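## Task

Using the probe, examine the LC port in column 5 of 6 (counted from the left), block 6 of 10 (counted from the top), hole 2 of 4 (counted from the top). Report its end face as clean, dirty or damaged, and finish with the probe pulled back out. An image is captured only when the probe is fully inserted and held motionless. Disturbing or forcing anything else may fail the task, and so does the robot falling or being left tilted. The finished_scene answer holds only the name(s), comma-separated, e.g. answer="comet, unicorn".

## Robot and tools

Robot: LinearBot, an omnidirectional base carrying a roughly 1.7 m column. A carriage slides on the column (lift_m, 0 to 1 m) and holds two identical six-joint arms, left and right, each ending in a two-finger gripper. Arm bases sit about 0.57 m + lift_m above the floor; carriage parts hang about 0.15 m lower. A hand reaches up to 0.78 m from its shoulder but only about 0.38 m below the arm base. Hand: about 0.16 m long, 0.1 m wide (0.14 m open); fingertips taper to about 0.005 m thick. Parked arm: joints 1-6 = 0, 0.05, 0.05, 1.45, 0, 0. Cameras: carriage_camera (fixed, forward, tilted about 20 degrees down), left_wrist_camera and right_wrist_camera (look out past the fingertips).

Frames (metres): base frame has its origin on the floor below the base centre, x forward, y left, z up. left_hand and right_hand in results are the midpoint between the finger pads, in this frame; quat_wxyz rotates base axes into hand axes (hand z along the fingers, y the opening direction). Odometry frame = base frame at scene start; base_odometry counts wheel turns only (slip counts as motion), heading in rad, left positive, -3.142 to 3.142. Hand readings can be off, usually the true hand is lower, worse at long reach.

move: one action per call. Optional "base" is an object with exactly one key, each a relative offset from where the base last measured itself: translate_m (forward +, -2 to 2 m), strafe_m (left +, -2 to 2 m) or rotate_rad (counter-clockwise +, -6.3 to 6.3). Optional "joints" is a single object keyed by joint name with absolute targets (not offsets): lift_m 0 to 1 m; for each arm, <side>_joint1_rad -2.617 to 3.054 (yaw about vertical, 0 forward, + left), joint2 0 to 3.141 (shoulder: 0 back-level, 1.57 up, 3.14 forward-level), joint3 0 to 3.141 (elbow, 0 folded, 3.14 straight), joint4 -1.57 to 1.57 (wrist pitch, + lifts the tips), joint5 -1.57 to 1.57 (wrist yaw, + turns tips RIGHT), joint6 -2.094 to 2.094 (roll about the finger axis, + clockwise viewed from the forearm), <side>_gripper_m 0 to 0.093 m (pad gap). Done-tolerances: lift 0.004, j1 0.02, j2 0.105, j3 0.06, j4 0.04, j5 0.025, j6 0.02, gripper 0.004. Optional "speeds" caps top speed for this action only: translate_m/strafe_m 0.02-0.5 m/s, rotate_rad 0.05-1.57 rad/s, lift_m 0.08-0.25 m/s (max is default). Optional min_time_s (0.1-8 s) sets a minimum duration for arm/gripper motions; it helps keep hand paths straighter. "cameras" picks images: omitted/null/["all"] = all, [] = none. Unknown keys make the call invalid; out-of-range values get it refused. After a refusal or a stop during a call, remaining move/wait/finished_scene calls in that reply are skipped. No action exceeds 15 s; base drives time out at 14 s. Joints not named may still be driving to old targets.

Results: robot state, images ("pictures" lists their order; frames may lag the state slightly), "move" = done or the worst status. Statuses: done (base: wheels turned the full amount, even with slip), off_target (resting short, may still push), contact_stop / time_out (target dropped, holds in place), not_followed (built-in self-collision check withheld arm targets; robot may keep trying), limit_stop_at_motor_heat. on_its_own reports uncommanded activity ("held at" = target, not reading). motor_effort is percent of max, bracket = peak in last action, error up to a few points plus half the reading; if lift effort keeps dropping while lowering, a hand is resting on something. Joint torques are listed per arm joint; joints 1-3 wrap at ±28 N m. Gripper readings on a firmly held rigid part read up to 0.005 m narrow; empty and shut read 0.000-0.003.

wait(seconds 0-10): nothing new commanded, returns state and images. zoom_image(camera, region [x0,y0,x1,y1] pixels, max 504x504, origin top-left): magnifies the latest image of a camera that was included last. read_manual(section="licences") returns only licence text. finished_scene(scene 1 or 2, answer): irreversible; answer "unknown" if not found. Leave the probe withdrawn before calling it.

Cautions: base contact stops watch only the wheels, not arms; arms have no contact stop and keep pressing, then snap to target once free. If pinned, back off about 0.2 m the way you came. Never reverse under a table edge into the column. Robot tips most easily with carriage high, arms extended or loaded, pushing, or stopping abruptly; only images reveal a lean. Do not let the arms collide or press on each other (a hard press ends the scene). To untangle withheld arms, resend one arm's current six readings with joint 1 turned away, then the other in a later call. Stretched arms heat: a MOTOR HOT line appears at 75 °C; at 100 °C that arm goes limp for 30-60 s. Park arms while thinking or driving. Thinking time advances the simulation and counts as time. Avoid drops, slams and forceful pushes; insert the probe gently and hold still to capture.

Each tool is called after "Call:" as a command line: name --argument value for each argument, lists and objects as JSON in quotes; but a table of rows of numbers goes row by row, as --pt "numbers of a row", without its own name.

## Session

Call:
move

Scene clock: 0.00 s.
Joint torques (N m): no reading
base_odometry: x=+0.000 y=+0.000 heading=+0.000
base_status: not commanded
joint_positions: lift_m=+0.024 left_joint1_rad=-0.576 left_joint2_rad=+1.222 left_joint3_rad=+0.843 left_joint4_rad=+0.544 left_joint5_rad=+0.197 left_joint6_rad=-0.034 left_gripper_m=+0.09396 right_joint1_rad=+0.553 right_joint2_rad=+1.196 right_joint3_rad=+0.690 right_joint4_rad=+0.492 right_joint5_rad=+0.584 right_joint6_rad=-0.021 right_gripper_m=+0.04592
joint_status: not commanded
motor_effort: lift_m=+23 drive_wheels=+1
left_hand: x=+0.5662 y=+0.0523 z=+0.9785 quat_wxyz=(+0.705, +0.245, +0.600, -0.289) (m; base frame)
right_hand: x=+0.6100 y=-0.1878 z=+0.9022 quat_wxyz=(+0.703, +0.001, +0.711, -0.021) (m; base frame)
pictures: carriage_camera, left_wrist_camera, right_wrist_camera
Images, in order (width x height): carriage_camera 896x504, left_wrist_camera 896x504, right_wrist_camera 896x504.

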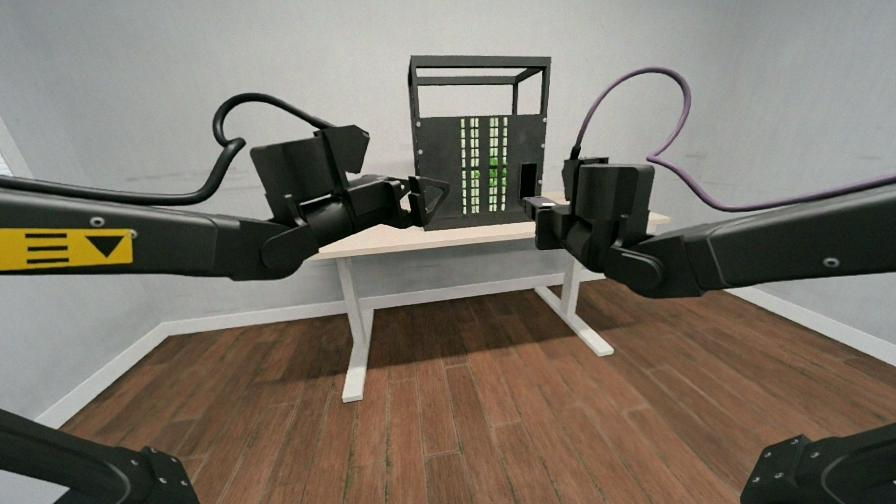

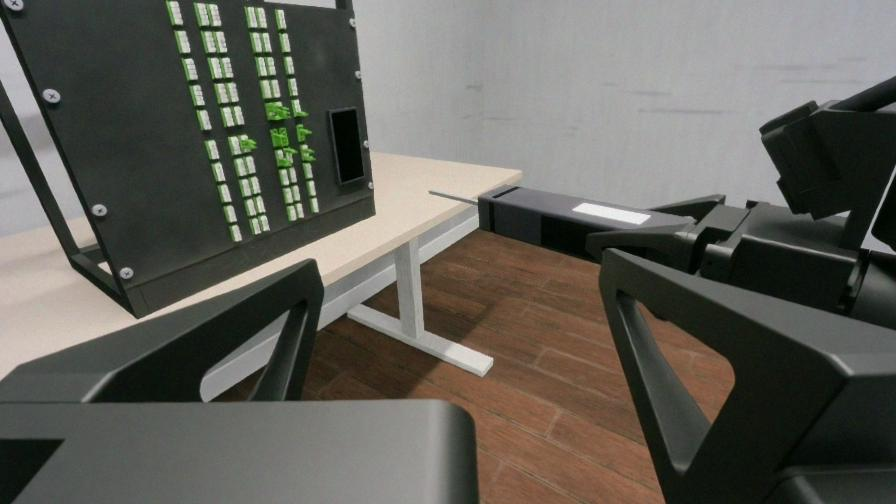

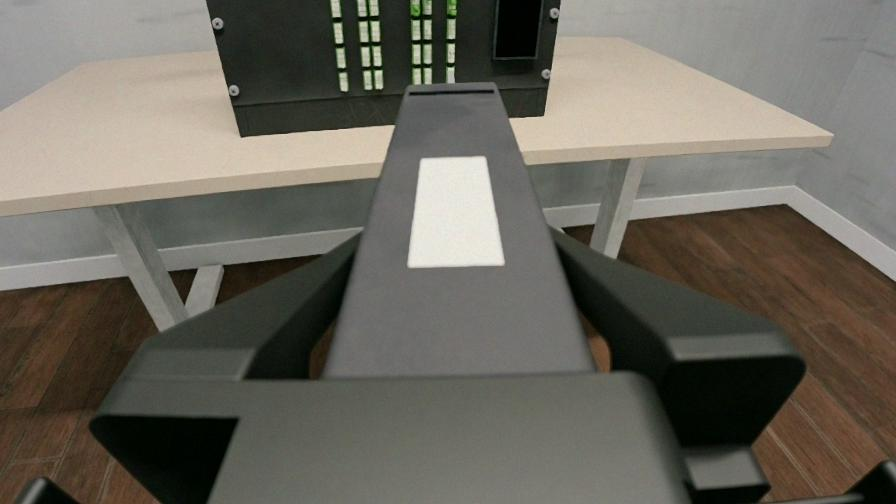

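Call:
zoom_image --camera "carriage_camera" --region '[400, 50, 580, 240]'

Call:
zoom_image --camera "left_wrist_camera" --region '[130, 0, 380, 250]'

Call:
zoom_image --camera "left_wrist_camera" --region '[400, 140, 700, 300]'

Scaled by 2.653.

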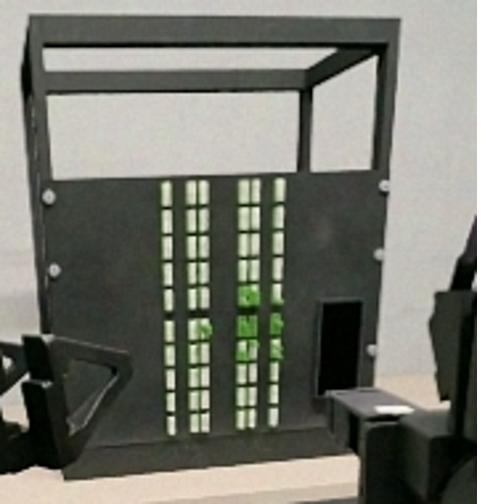

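Scaled by 2.016.

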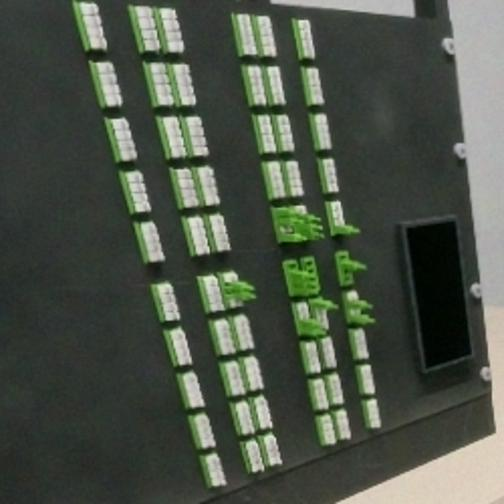

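Scaled by 1.680.

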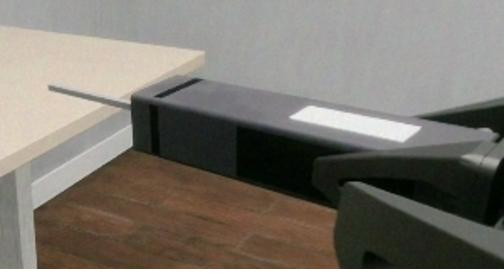

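Call:
move --base '{"translate_m": 0.15}' --speeds '{"translate_m": 0.15}'

Call:
zoom_image --camera "left_wrist_camera" --region '[100, 0, 500, 300]'

Call:
zoom_image --camera "carriage_camera" --region '[400, 30, 600, 270]'

Scene clock: 3.47 s.
Joint torques (N m): left_arm=[0.01 -5.44 9.62 2.22 0.05 0.1] | right_arm=[0.53 -3.81 9.02 2.67 0.08 0.12]
move: done
base_odometry: x=+0.150 y=+0.000 heading=+0.000
base_status: done
joint_positions: lift_m=+0.024 left_joint1_rad=-0.576 left_joint2_rad=+1.222 left_joint3_rad=+0.843 left_joint4_rad=+0.544 left_joint5_rad=+0.197 left_joint6_rad=-0.034 left_gripper_m=+0.09396 right_joint1_rad=+0.553 right_joint2_rad=+1.196 right_joint3_rad=+0.688 right_joint4_rad=+0.487 right_joint5_rad=+0.584 right_joint6_rad=-0.021 right_gripper_m=+0.04592
joint_status: not commanded
motor_effort: lift_m=+23(24) drive_wheels=-3(7)
left_hand: x=+0.5662 y=+0.0523 z=+0.9785 quat_wxyz=(+0.705, +0.245, +0.600, -0.289) (m; base frame)
right_hand: x=+0.6099 y=-0.1879 z=+0.9002 quat_wxyz=(+0.701, +0.000, +0.713, -0.022) (m; base frame)
pictures: carriage_camera, left_wrist_camera, right_wrist_camera
Images, in order (width x height): carriage_camera 896x504, left_wrist_camera 896x504, right_wrist_camera 896x504.

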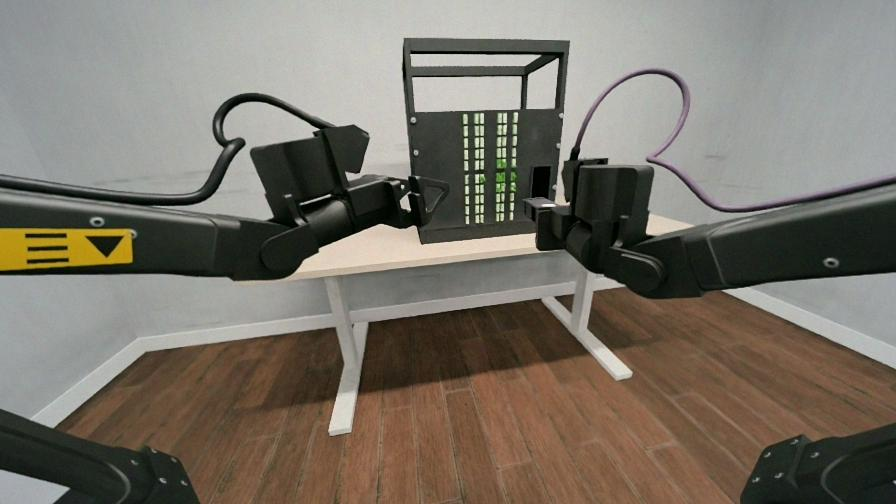

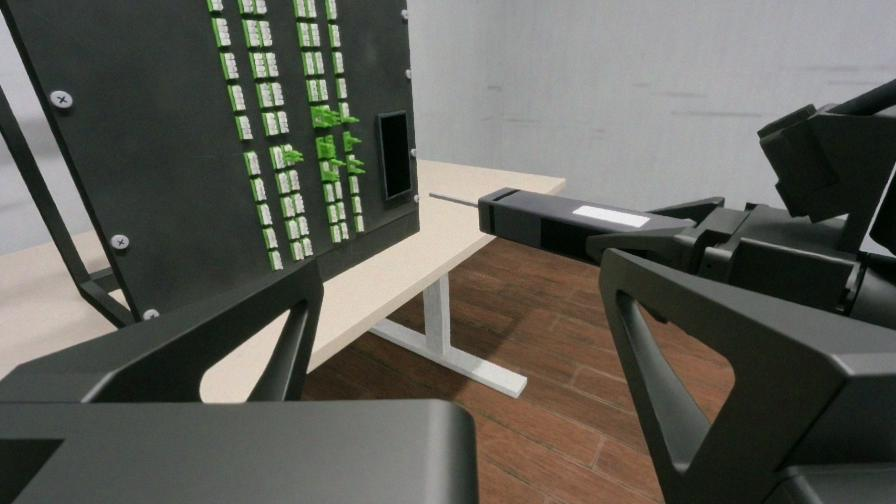

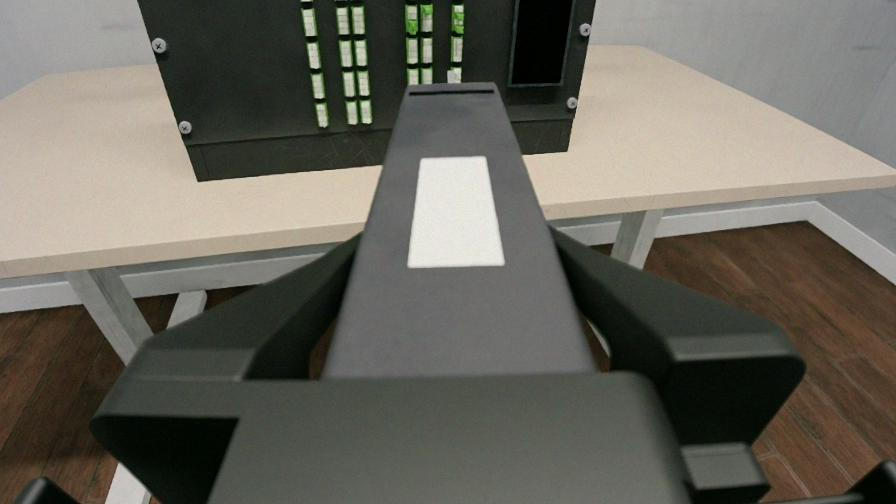

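Scaled by 1.260.

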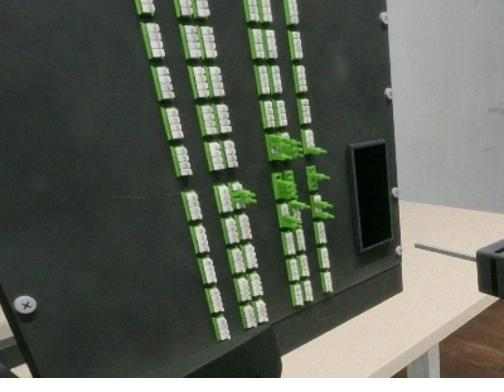

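Scaled by 2.100.

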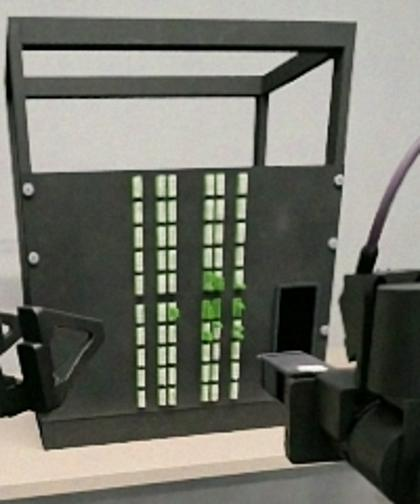

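Call:
move --joints '{"right_joint1_rad":0.05,"right_joint2_rad":0.869,"right_joint3_rad":0.72,"right_joint4_rad":0.149,"right_joint5_rad":0.05,"right_joint6_rad":0}' --min_time_s 2.5 --cameras '[]'

Call:
move --joints '{"left_joint1_rad":-1.23,"left_joint2_rad":1.925,"left_joint3_rad":1.873,"left_joint4_rad":0.0525,"left_joint5_rad":-1.23,"left_joint6_rad":0,"left_gripper_m":0.0}' --min_time_s 3

Scene clock: 6.97 s.
Joint torques (N m): left_arm=[0.01 -5.41 9.73 2.27 0.02 0.02] | right_arm=[0.05 -4.49 11.48 2.87 -0.06 0.3]
move: off_target
base_odometry: x=+0.150 y=+0.000 heading=+0.000
base_status: not commanded
joint_positions: lift_m=+0.024 left_joint1_rad=-0.576 left_joint2_rad=+1.222 left_joint3_rad=+0.843 left_joint4_rad=+0.544 left_joint5_rad=+0.197 left_joint6_rad=-0.034 left_gripper_m=+0.09396 right_joint1_rad=+0.056 right_joint2_rad=+0.899 right_joint3_rad=+0.688 right_joint4_rad=+0.092 right_joint5_rad=+0.063 right_joint6_rad=-0.014 right_gripper_m=+0.04592
joint_status: right_joint4_rad off_target (ended at +0.092, target +0.149); the others done
motor_effort: lift_m=+23(24) drive_wheels=-3(3)
left_hand: x=+0.5662 y=+0.0523 z=+0.9785 quat_wxyz=(+0.705, +0.245, +0.600, -0.289) (m; base frame)
right_hand: x=+0.5851 y=-0.2997 z=+0.9106 quat_wxyz=(+0.664, -0.006, +0.748, -0.009) (m; base frame)
pictures: none
No camera images: "cameras" was empty.

Scene clock: 10.30 s.
Joint torques (N m): left_arm=[-0.58 -10.91 12.16 1.65 -0.08 0.16] | right_arm=[-0.01 -4.57 11.62 2.9 -0.02 0.28]
move: done
base_odometry: x=+0.150 y=+0.000 heading=+0.000
base_status: not commanded
joint_positions: lift_m=+0.024 left_joint1_rad=-1.226 left_joint2_rad=+1.913 left_joint3_rad=+1.841 left_joint4_rad=+0.066 left_joint5_rad=-1.213 left_joint6_rad=-0.010 left_gripper_m=+0.00064 right_joint1_rad=+0.056 right_joint2_rad=+0.899 right_joint3_rad=+0.688 right_joint4_rad=+0.088 right_joint5_rad=+0.060 right_joint6_rad=-0.014 right_gripper_m=+0.04592
joint_status: all done
motor_effort: lift_m=+23(24) drive_wheels=-3(3)
left_hand: x=+0.5512 y=-0.0991 z=+1.0159 quat_wxyz=(+0.706, +0.003, +0.708, -0.006) (m; base frame)
right_hand: x=+0.5850 y=-0.2993 z=+0.9097 quat_wxyz=(+0.663, -0.006, +0.749, -0.008) (m; base frame)
pictures: carriage_camera, left_wrist_camera, right_wrist_camera
Images, in order (width x height): carriage_camera 896x504, left_wrist_camera 896x504, right_wrist_camera 896x504.

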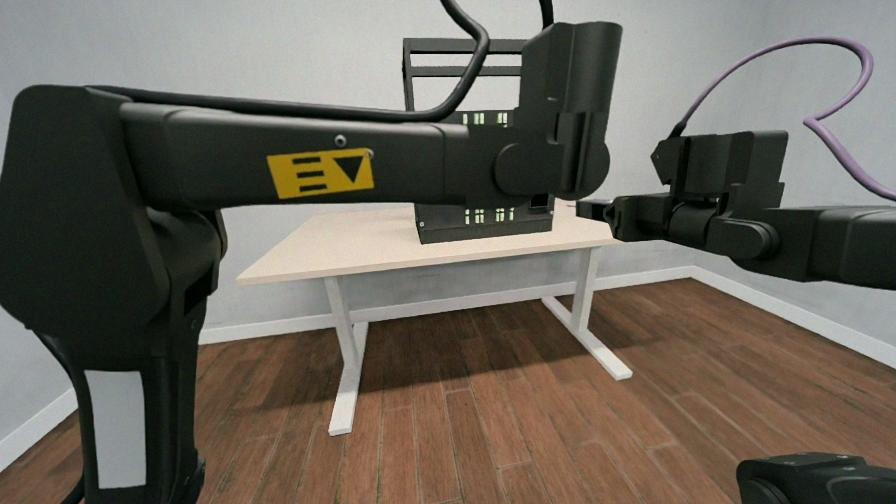

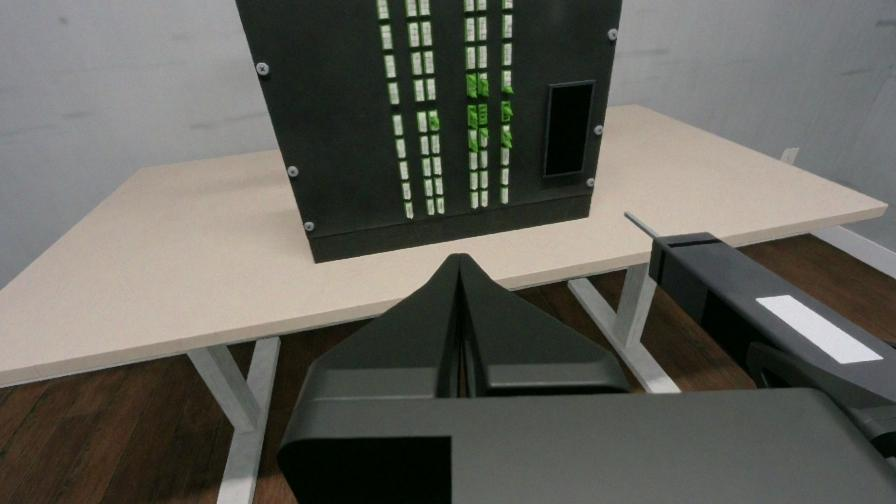

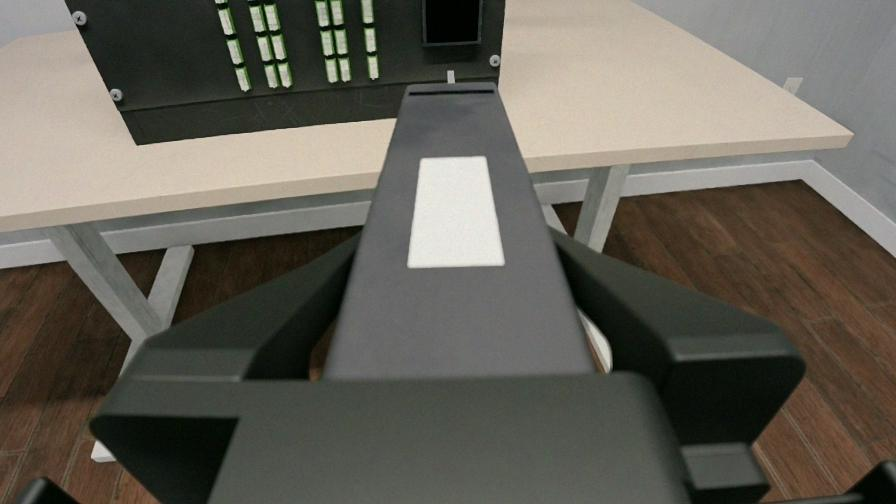

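Call:
zoom_image --camera "left_wrist_camera" --region '[370, 0, 620, 250]'

Call:
zoom_image --camera "left_wrist_camera" --region '[450, 60, 530, 160]'

Call:
zoom_image --camera "left_wrist_camera" --region '[600, 190, 896, 390]'

Scaled by 2.016.

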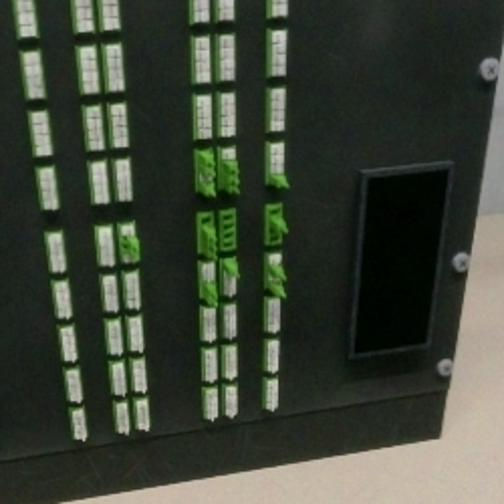

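Scaled by 5.040.

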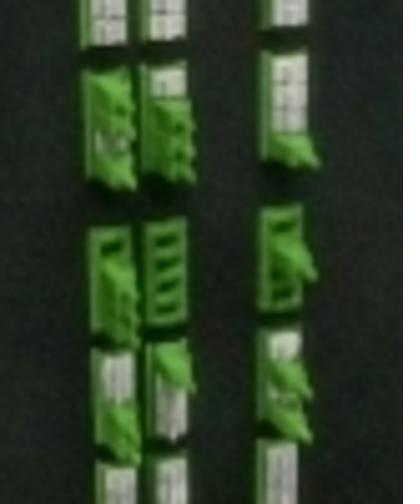

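Scaled by 1.703.

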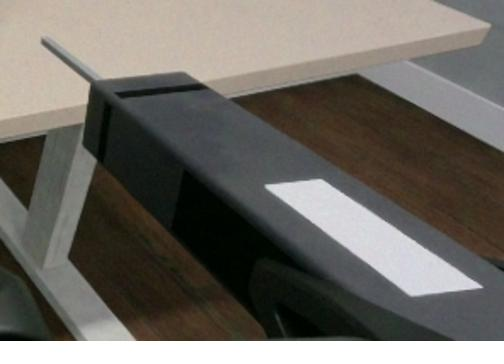

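Call:
move --base '{"translate_m": -0.15}' --cameras '[]'

Call:
move --base '{"rotate_rad": 0.28}' --speeds '{"rotate_rad": 0.4}' --cameras '[]'

Call:
move --base '{"strafe_m": -0.25}' --speeds '{"strafe_m": 0.2}'

Scene clock: 13.40 s.
Joint torques (N m): left_arm=[-0.32 -10.96 12.19 1.67 -0.14 0.21] | right_arm=[0.03 -4.12 11.58 2.92 0 0.3]
move: done
base_odometry: x=+0.000 y=+0.000 heading=+0.001
base_status: done
joint_positions: lift_m=+0.024 left_joint1_rad=-1.230 left_joint2_rad=+1.913 left_joint3_rad=+1.842 left_joint4_rad=+0.062 left_joint5_rad=-1.217 left_joint6_rad=-0.010 left_gripper_m=+0.00064 right_joint1_rad=+0.056 right_joint2_rad=+0.894 right_joint3_rad=+0.688 right_joint4_rad=+0.085 right_joint5_rad=+0.060 right_joint6_rad=-0.013 right_gripper_m=+0.04592
joint_status: not commanded
motor_effort: lift_m=+23(24) drive_wheels=-2(8)
left_hand: x=+0.5495 y=-0.0997 z=+1.0159 quat_wxyz=(+0.706, +0.004, +0.708, -0.005) (m; base frame)
right_hand: x=+0.5840 y=-0.2994 z=+0.9106 quat_wxyz=(+0.663, -0.006, +0.748, -0.008) (m; base frame)
pictures: none
No camera images: "cameras" was empty.

Scene clock: 14.90 s.
Joint torques (N m): left_arm=[0.1 -10.92 11.88 1.68 -0.13 0.2] | right_arm=[0.31 -4.19 11.66 2.95 0.04 0.32]
move: done
base_odometry: x=+0.000 y=+0.001 heading=+0.280
base_status: done
joint_positions: lift_m=+0.024 left_joint1_rad=-1.230 left_joint2_rad=+1.916 left_joint3_rad=+1.842 left_joint4_rad=+0.062 left_joint5_rad=-1.217 left_joint6_rad=-0.010 left_gripper_m=+0.00063 right_joint1_rad=+0.054 right_joint2_rad=+0.894 right_joint3_rad=+0.688 right_joint4_rad=+0.085 right_joint5_rad=+0.055 right_joint6_rad=-0.013 right_gripper_m=+0.04592
joint_status: not commanded
motor_effort: lift_m=+23(24) drive_wheels=-5(8)
left_hand: x=+0.5497 y=-0.1005 z=+1.0143 quat_wxyz=(+0.706, +0.005, +0.709, -0.004) (m; base frame)
right_hand: x=+0.5840 y=-0.2993 z=+0.9105 quat_wxyz=(+0.663, -0.007, +0.748, -0.007) (m; base frame)
pictures: none
No camera images: "cameras" was empty.

Scene clock: 17.23 s.
Joint torques (N m): left_arm=[0.09 -11.26 11.77 1.68 -0.06 0.16] | right_arm=[0.28 -4.08 11.58 2.94 0.05 0.26]
move: done
base_odometry: x=+0.069 y=-0.240 heading=+0.281
base_status: done
joint_positions: lift_m=+0.024 left_joint1_rad=-1.230 left_joint2_rad=+1.916 left_joint3_rad=+1.843 left_joint4_rad=+0.061 left_joint5_rad=-1.219 left_joint6_rad=-0.010 left_gripper_m=+0.00063 right_joint1_rad=+0.053 right_joint2_rad=+0.894 right_joint3_rad=+0.688 right_joint4_rad=+0.085 right_joint5_rad=+0.053 right_joint6_rad=-0.013 right_gripper_m=+0.04592
joint_status: not commanded
motor_effort: lift_m=+23(24) drive_wheels=-3(8)
left_hand: x=+0.5496 y=-0.1006 z=+1.0141 quat_wxyz=(+0.706, +0.005, +0.709, -0.003) (m; base frame)
right_hand: x=+0.5840 y=-0.2992 z=+0.9105 quat_wxyz=(+0.663, -0.007, +0.748, -0.006) (m; base frame)
pictures: carriage_camera, left_wrist_camera, right_wrist_camera
Images, in order (width x height): carriage_camera 896x504, left_wrist_camera 896x504, right_wrist_camera 896x504.

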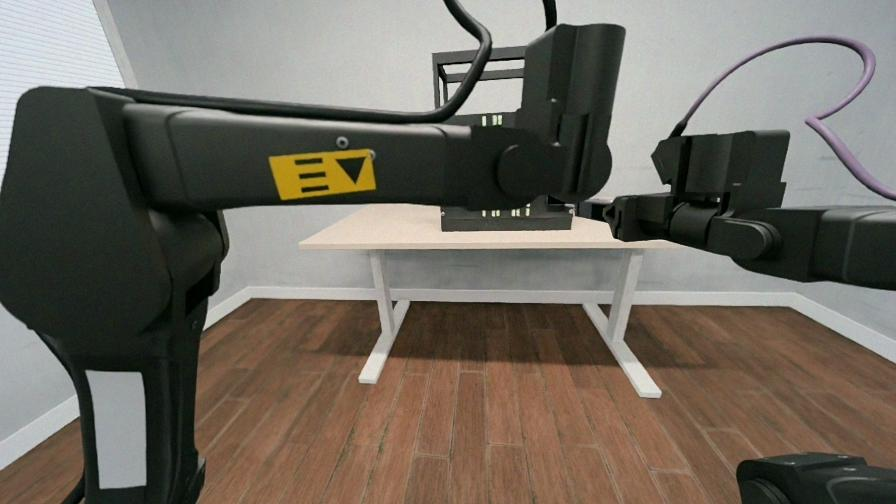

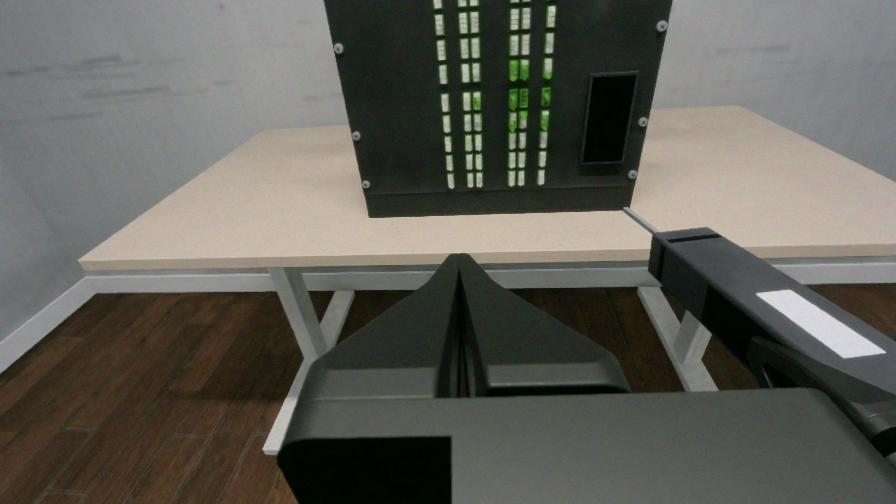

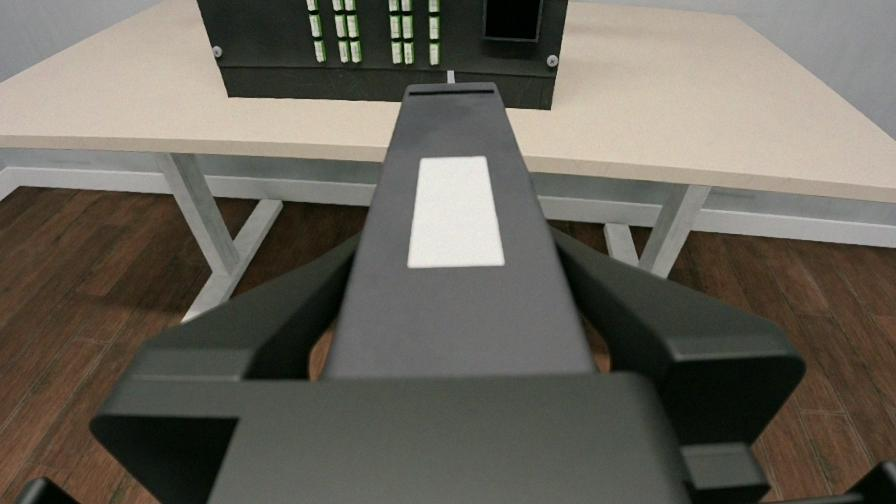

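Call:
zoom_image --camera "carriage_camera" --region '[430, 180, 610, 260]'

Call:
zoom_image --camera "left_wrist_camera" --region '[480, 50, 580, 150]'

Scaled by 2.800.

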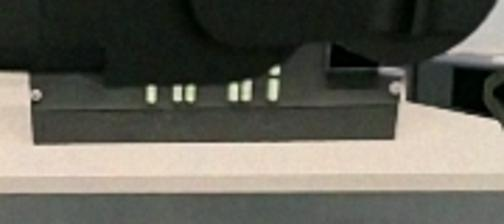

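Scaled by 5.040.

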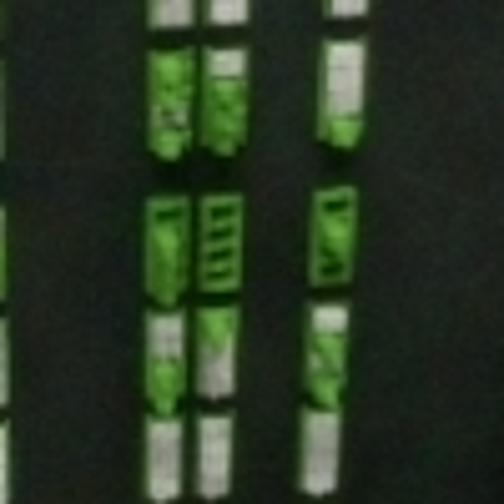

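Call:
move --base '{"rotate_rad": 0.045}' --speeds '{"rotate_rad": 0.4}' --joints '{"right_joint4_rad":0.27,"right_joint6_rad":0.02}'

Call:
move --base '{"translate_m": 0.15}' --speeds '{"translate_m": 0.15}'

Scene clock: 19.07 s.
Joint torques (N m): left_arm=[-0.2 -11.4 11.71 1.75 -0.07 0.17] | right_arm=[0.29 -4.05 11.47 3.21 0.1 0.28]
move: off_target
base_odometry: x=+0.069 y=-0.240 heading=+0.325
base_status: done
joint_positions: lift_m=+0.024 left_joint1_rad=-1.230 left_joint2_rad=+1.916 left_joint3_rad=+1.843 left_joint4_rad=+0.061 left_joint5_rad=-1.219 left_joint6_rad=-0.010 left_gripper_m=+0.00063 right_joint1_rad=+0.053 right_joint2_rad=+0.894 right_joint3_rad=+0.688 right_joint4_rad=+0.181 right_joint5_rad=+0.050 right_joint6_rad=+0.005 right_gripper_m=+0.04592
joint_status: right_joint4_rad off_target (ended at +0.181, target +0.270); the others done
motor_effort: lift_m=+23(24) drive_wheels=-4(5)
left_hand: x=+0.5499 y=-0.1004 z=+1.0141 quat_wxyz=(+0.706, +0.005, +0.709, -0.003) (m; base frame)
right_hand: x=+0.5857 y=-0.2988 z=+0.9342 quat_wxyz=(+0.698, +0.000, +0.716, +0.002) (m; base frame)
pictures: carriage_camera, left_wrist_camera, right_wrist_camera
Images, in order (width x height): carriage_camera 896x504, left_wrist_camera 896x504, right_wrist_camera 896x504.

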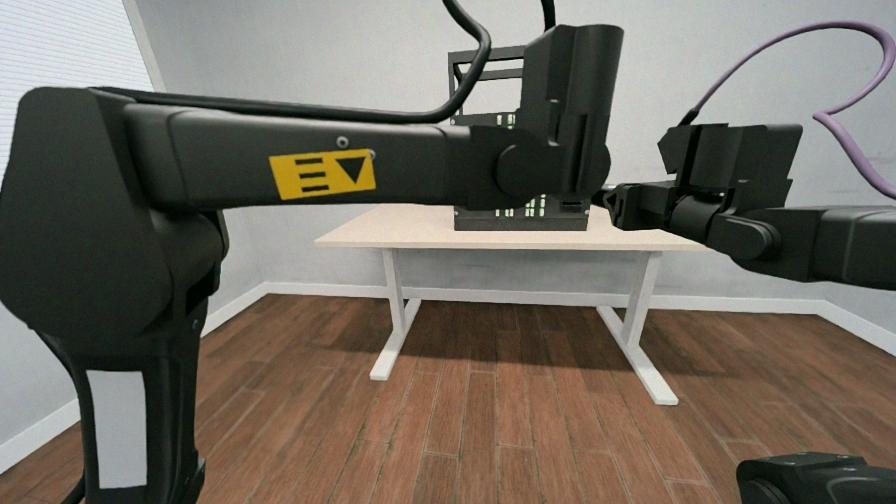

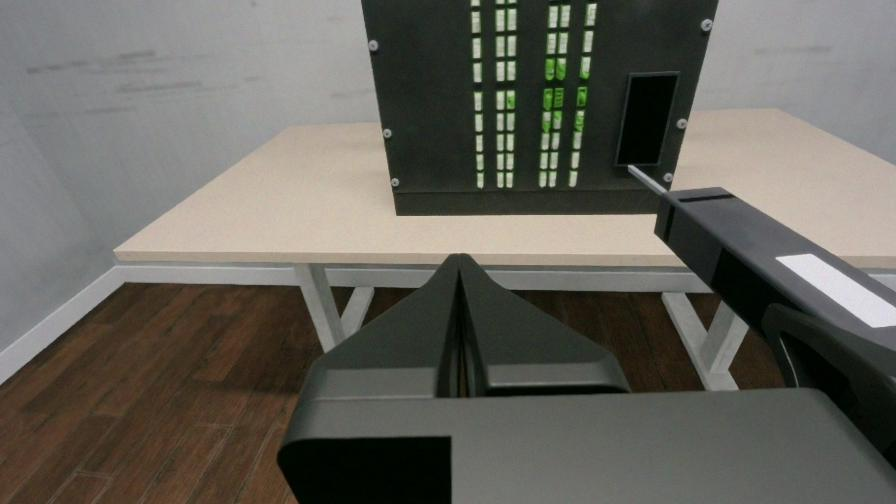

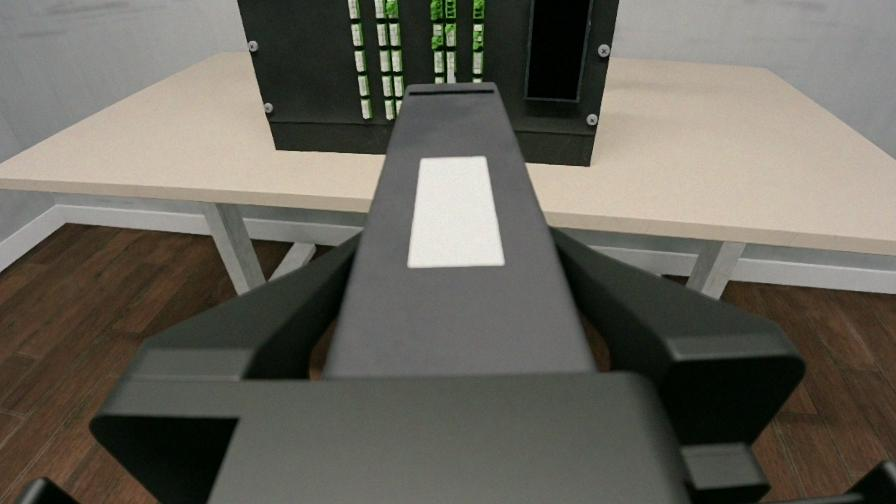

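Scene clock: 21.03 s.
Joint torques (N m): left_arm=[-0.16 -11.52 11.88 1.71 -0.04 0.17] | right_arm=[0.38 -3.89 11.59 3.13 0.11 0.27]
move: done
base_odometry: x=+0.211 y=-0.192 heading=+0.325
base_status: done
joint_positions: lift_m=+0.024 left_joint1_rad=-1.230 left_joint2_rad=+1.916 left_joint3_rad=+1.843 left_joint4_rad=+0.061 left_joint5_rad=-1.219 left_joint6_rad=-0.010 left_gripper_m=+0.00063 right_joint1_rad=+0.053 right_joint2_rad=+0.892 right_joint3_rad=+0.688 right_joint4_rad=+0.188 right_joint5_rad=+0.050 right_joint6_rad=+0.006 right_gripper_m=+0.04592
joint_status: not commanded
motor_effort: lift_m=+23(24) drive_wheels=-3(8)
left_hand: x=+0.5499 y=-0.1004 z=+1.0141 quat_wxyz=(+0.706, +0.005, +0.709, -0.003) (m; base frame)
right_hand: x=+0.5854 y=-0.2988 z=+0.9362 quat_wxyz=(+0.701, +0.001, +0.713, +0.003) (m; base frame)
pictures: carriage_camera, left_wrist_camera, right_wrist_camera
Images, in order (width x height): carriage_camera 896x504, left_wrist_camera 896x504, right_wrist_camera 896x504.

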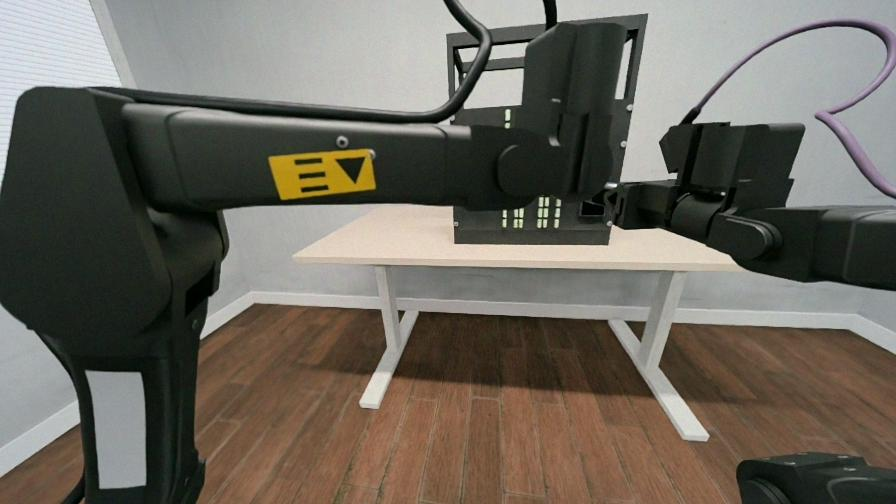

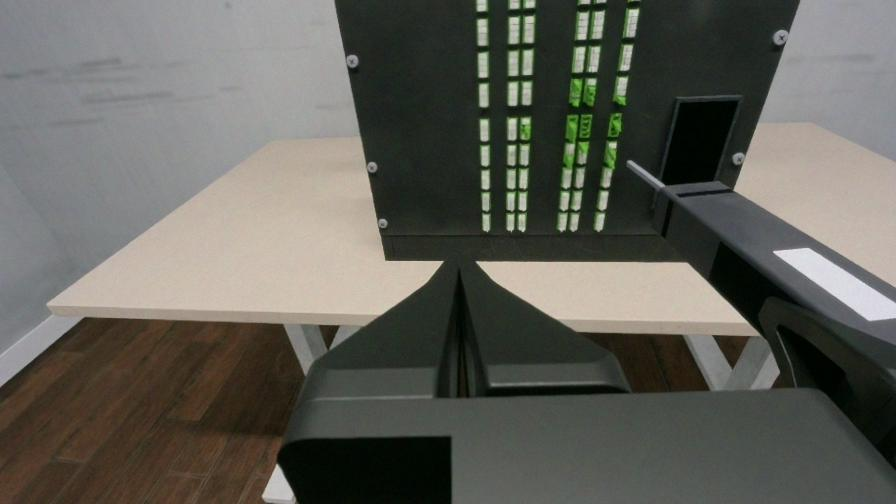

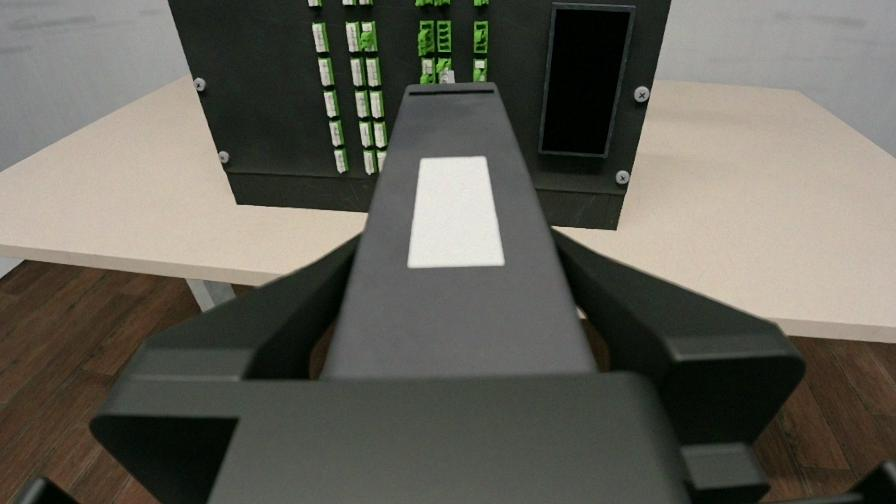

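Call:
zoom_image --camera "right_wrist_camera" --region '[160, 0, 660, 240]'

Call:
zoom_image --camera "right_wrist_camera" --region '[400, 0, 500, 100]'

Call:
zoom_image --camera "carriage_camera" --region '[440, 190, 640, 280]'

Call:
zoom_image --camera "left_wrist_camera" --region '[330, 0, 830, 270]'

Scaled by 1.008.

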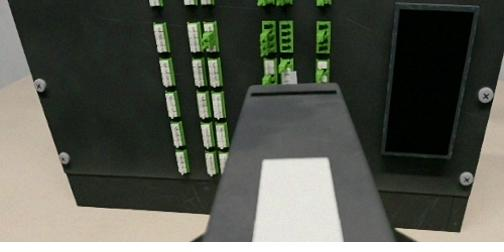

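Scaled by 5.040.

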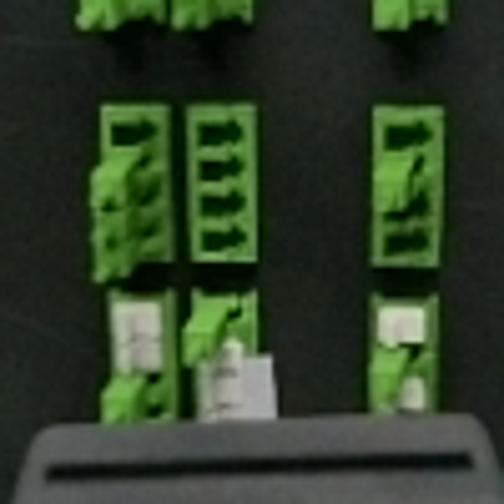

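Scaled by 2.520.

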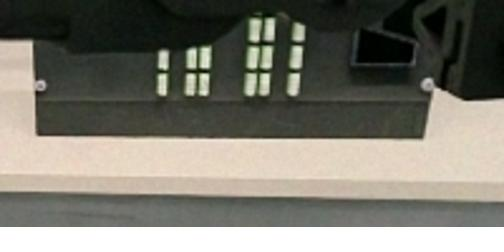

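Scaled by 1.008.

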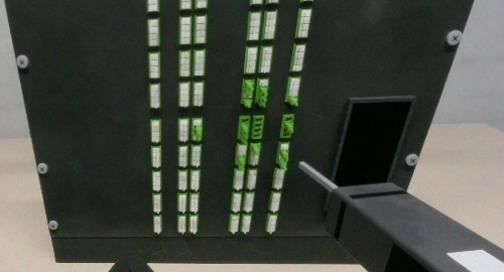

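Call:
move --base '{"rotate_rad": -0.17}' --speeds '{"rotate_rad": 0.3}' --cameras '[]'

Call:
move --base '{"strafe_m": 0.15}' --speeds '{"strafe_m": 0.2}'

Call:
zoom_image --camera "right_wrist_camera" --region '[400, 0, 500, 100]'

Call:
zoom_image --camera "right_wrist_camera" --region '[160, 0, 660, 260]'

Scene clock: 25.33 s.
Joint torques (N m): left_arm=[-0.08 -11.28 11.67 1.73 -0.1 0.22] | right_arm=[0.47 -3.89 11.63 3.1 0.06 0.28]
move: done
base_odometry: x=+0.212 y=-0.192 heading=+0.155
base_status: done
joint_positions: lift_m=+0.024 left_joint1_rad=-1.230 left_joint2_rad=+1.916 left_joint3_rad=+1.843 left_joint4_rad=+0.060 left_joint5_rad=-1.219 left_joint6_rad=-0.010 left_gripper_m=+0.00063 right_joint1_rad=+0.052 right_joint2_rad=+0.892 right_joint3_rad=+0.688 right_joint4_rad=+0.188 right_joint5_rad=+0.051 right_joint6_rad=+0.006 right_gripper_m=+0.04592
joint_status: not commanded
motor_effort: lift_m=+23(24) drive_wheels=+3(6)
left_hand: x=+0.5496 y=-0.1006 z=+1.0140 quat_wxyz=(+0.705, +0.005, +0.709, -0.003) (m; base frame)
right_hand: x=+0.5854 y=-0.2994 z=+0.9362 quat_wxyz=(+0.701, +0.002, +0.713, +0.002) (m; base frame)
pictures: none
No camera images: "cameras" was empty.

Scene clock: 27.17 s.
Joint torques (N m): left_arm=[-0.08 -11.48 11.7 1.77 -0.11 0.15] | right_arm=[0.59 -3.96 11.56 3.08 0.12 0.24]
move: done
base_odometry: x=+0.189 y=-0.044 heading=+0.154
base_status: done
joint_positions: lift_m=+0.024 left_joint1_rad=-1.229 left_joint2_rad=+1.918 left_joint3_rad=+1.843 left_joint4_rad=+0.059 left_joint5_rad=-1.219 left_joint6_rad=-0.010 left_gripper_m=+0.00063 right_joint1_rad=+0.052 right_joint2_rad=+0.892 right_joint3_rad=+0.688 right_joint4_rad=+0.188 right_joint5_rad=+0.047 right_joint6_rad=+0.006 right_gripper_m=+0.04592
joint_status: not commanded
motor_effort: lift_m=+23(24) drive_wheels=-5(10)
left_hand: x=+0.5503 y=-0.1004 z=+1.0134 quat_wxyz=(+0.705, +0.005, +0.709, -0.002) (m; base frame)
right_hand: x=+0.5854 y=-0.2987 z=+0.9364 quat_wxyz=(+0.702, +0.000, +0.713, +0.004) (m; base frame)
pictures: carriage_camera, left_wrist_camera, right_wrist_camera
Images, in order (width x height): carriage_camera 896x504, left_wrist_camera 896x504, right_wrist_camera 896x504.

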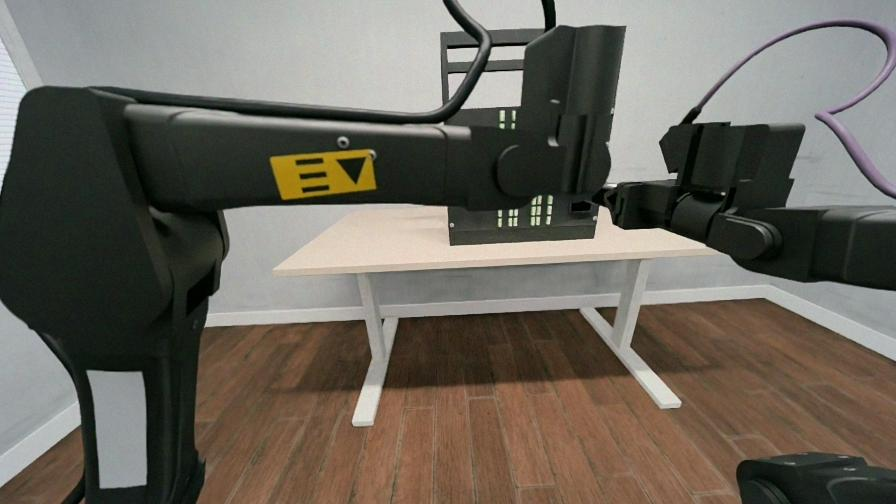

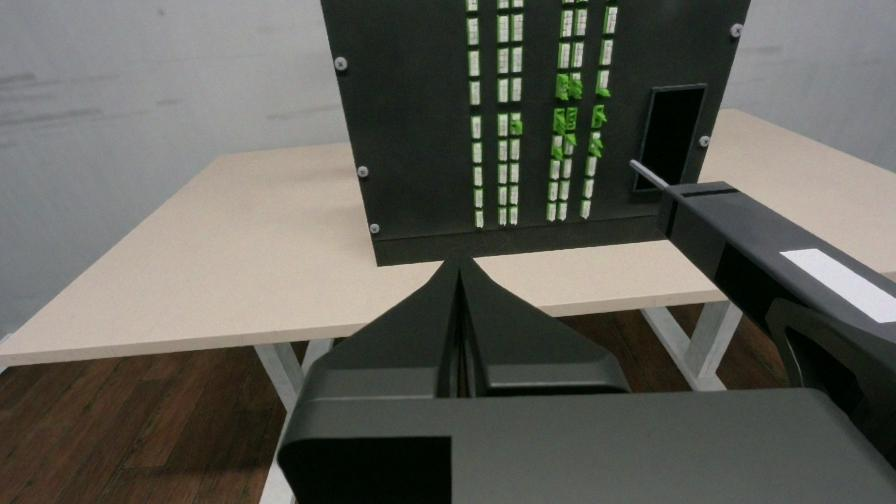

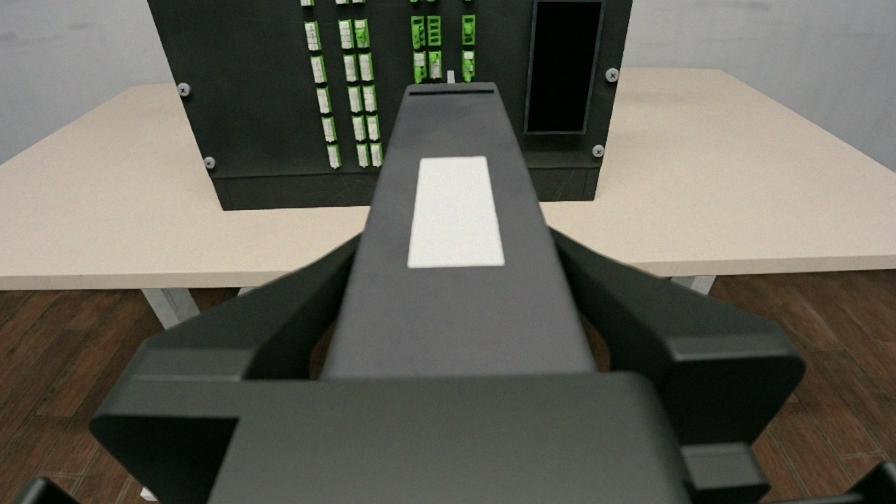

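Scaled by 5.040.

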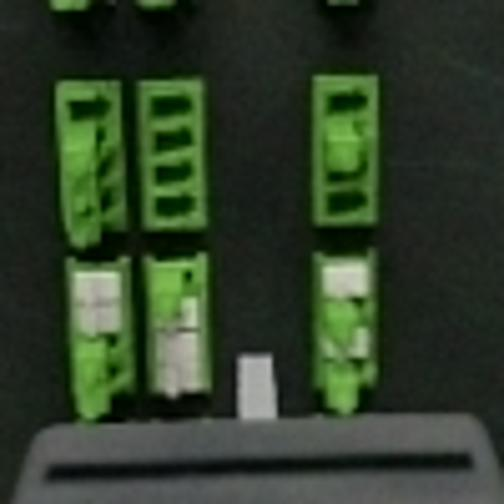

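Scaled by 1.008.

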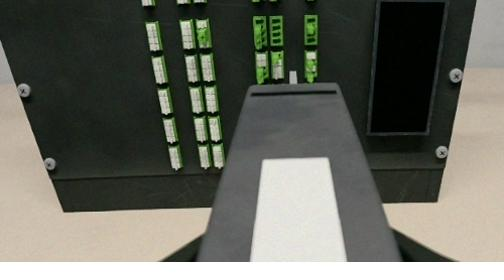

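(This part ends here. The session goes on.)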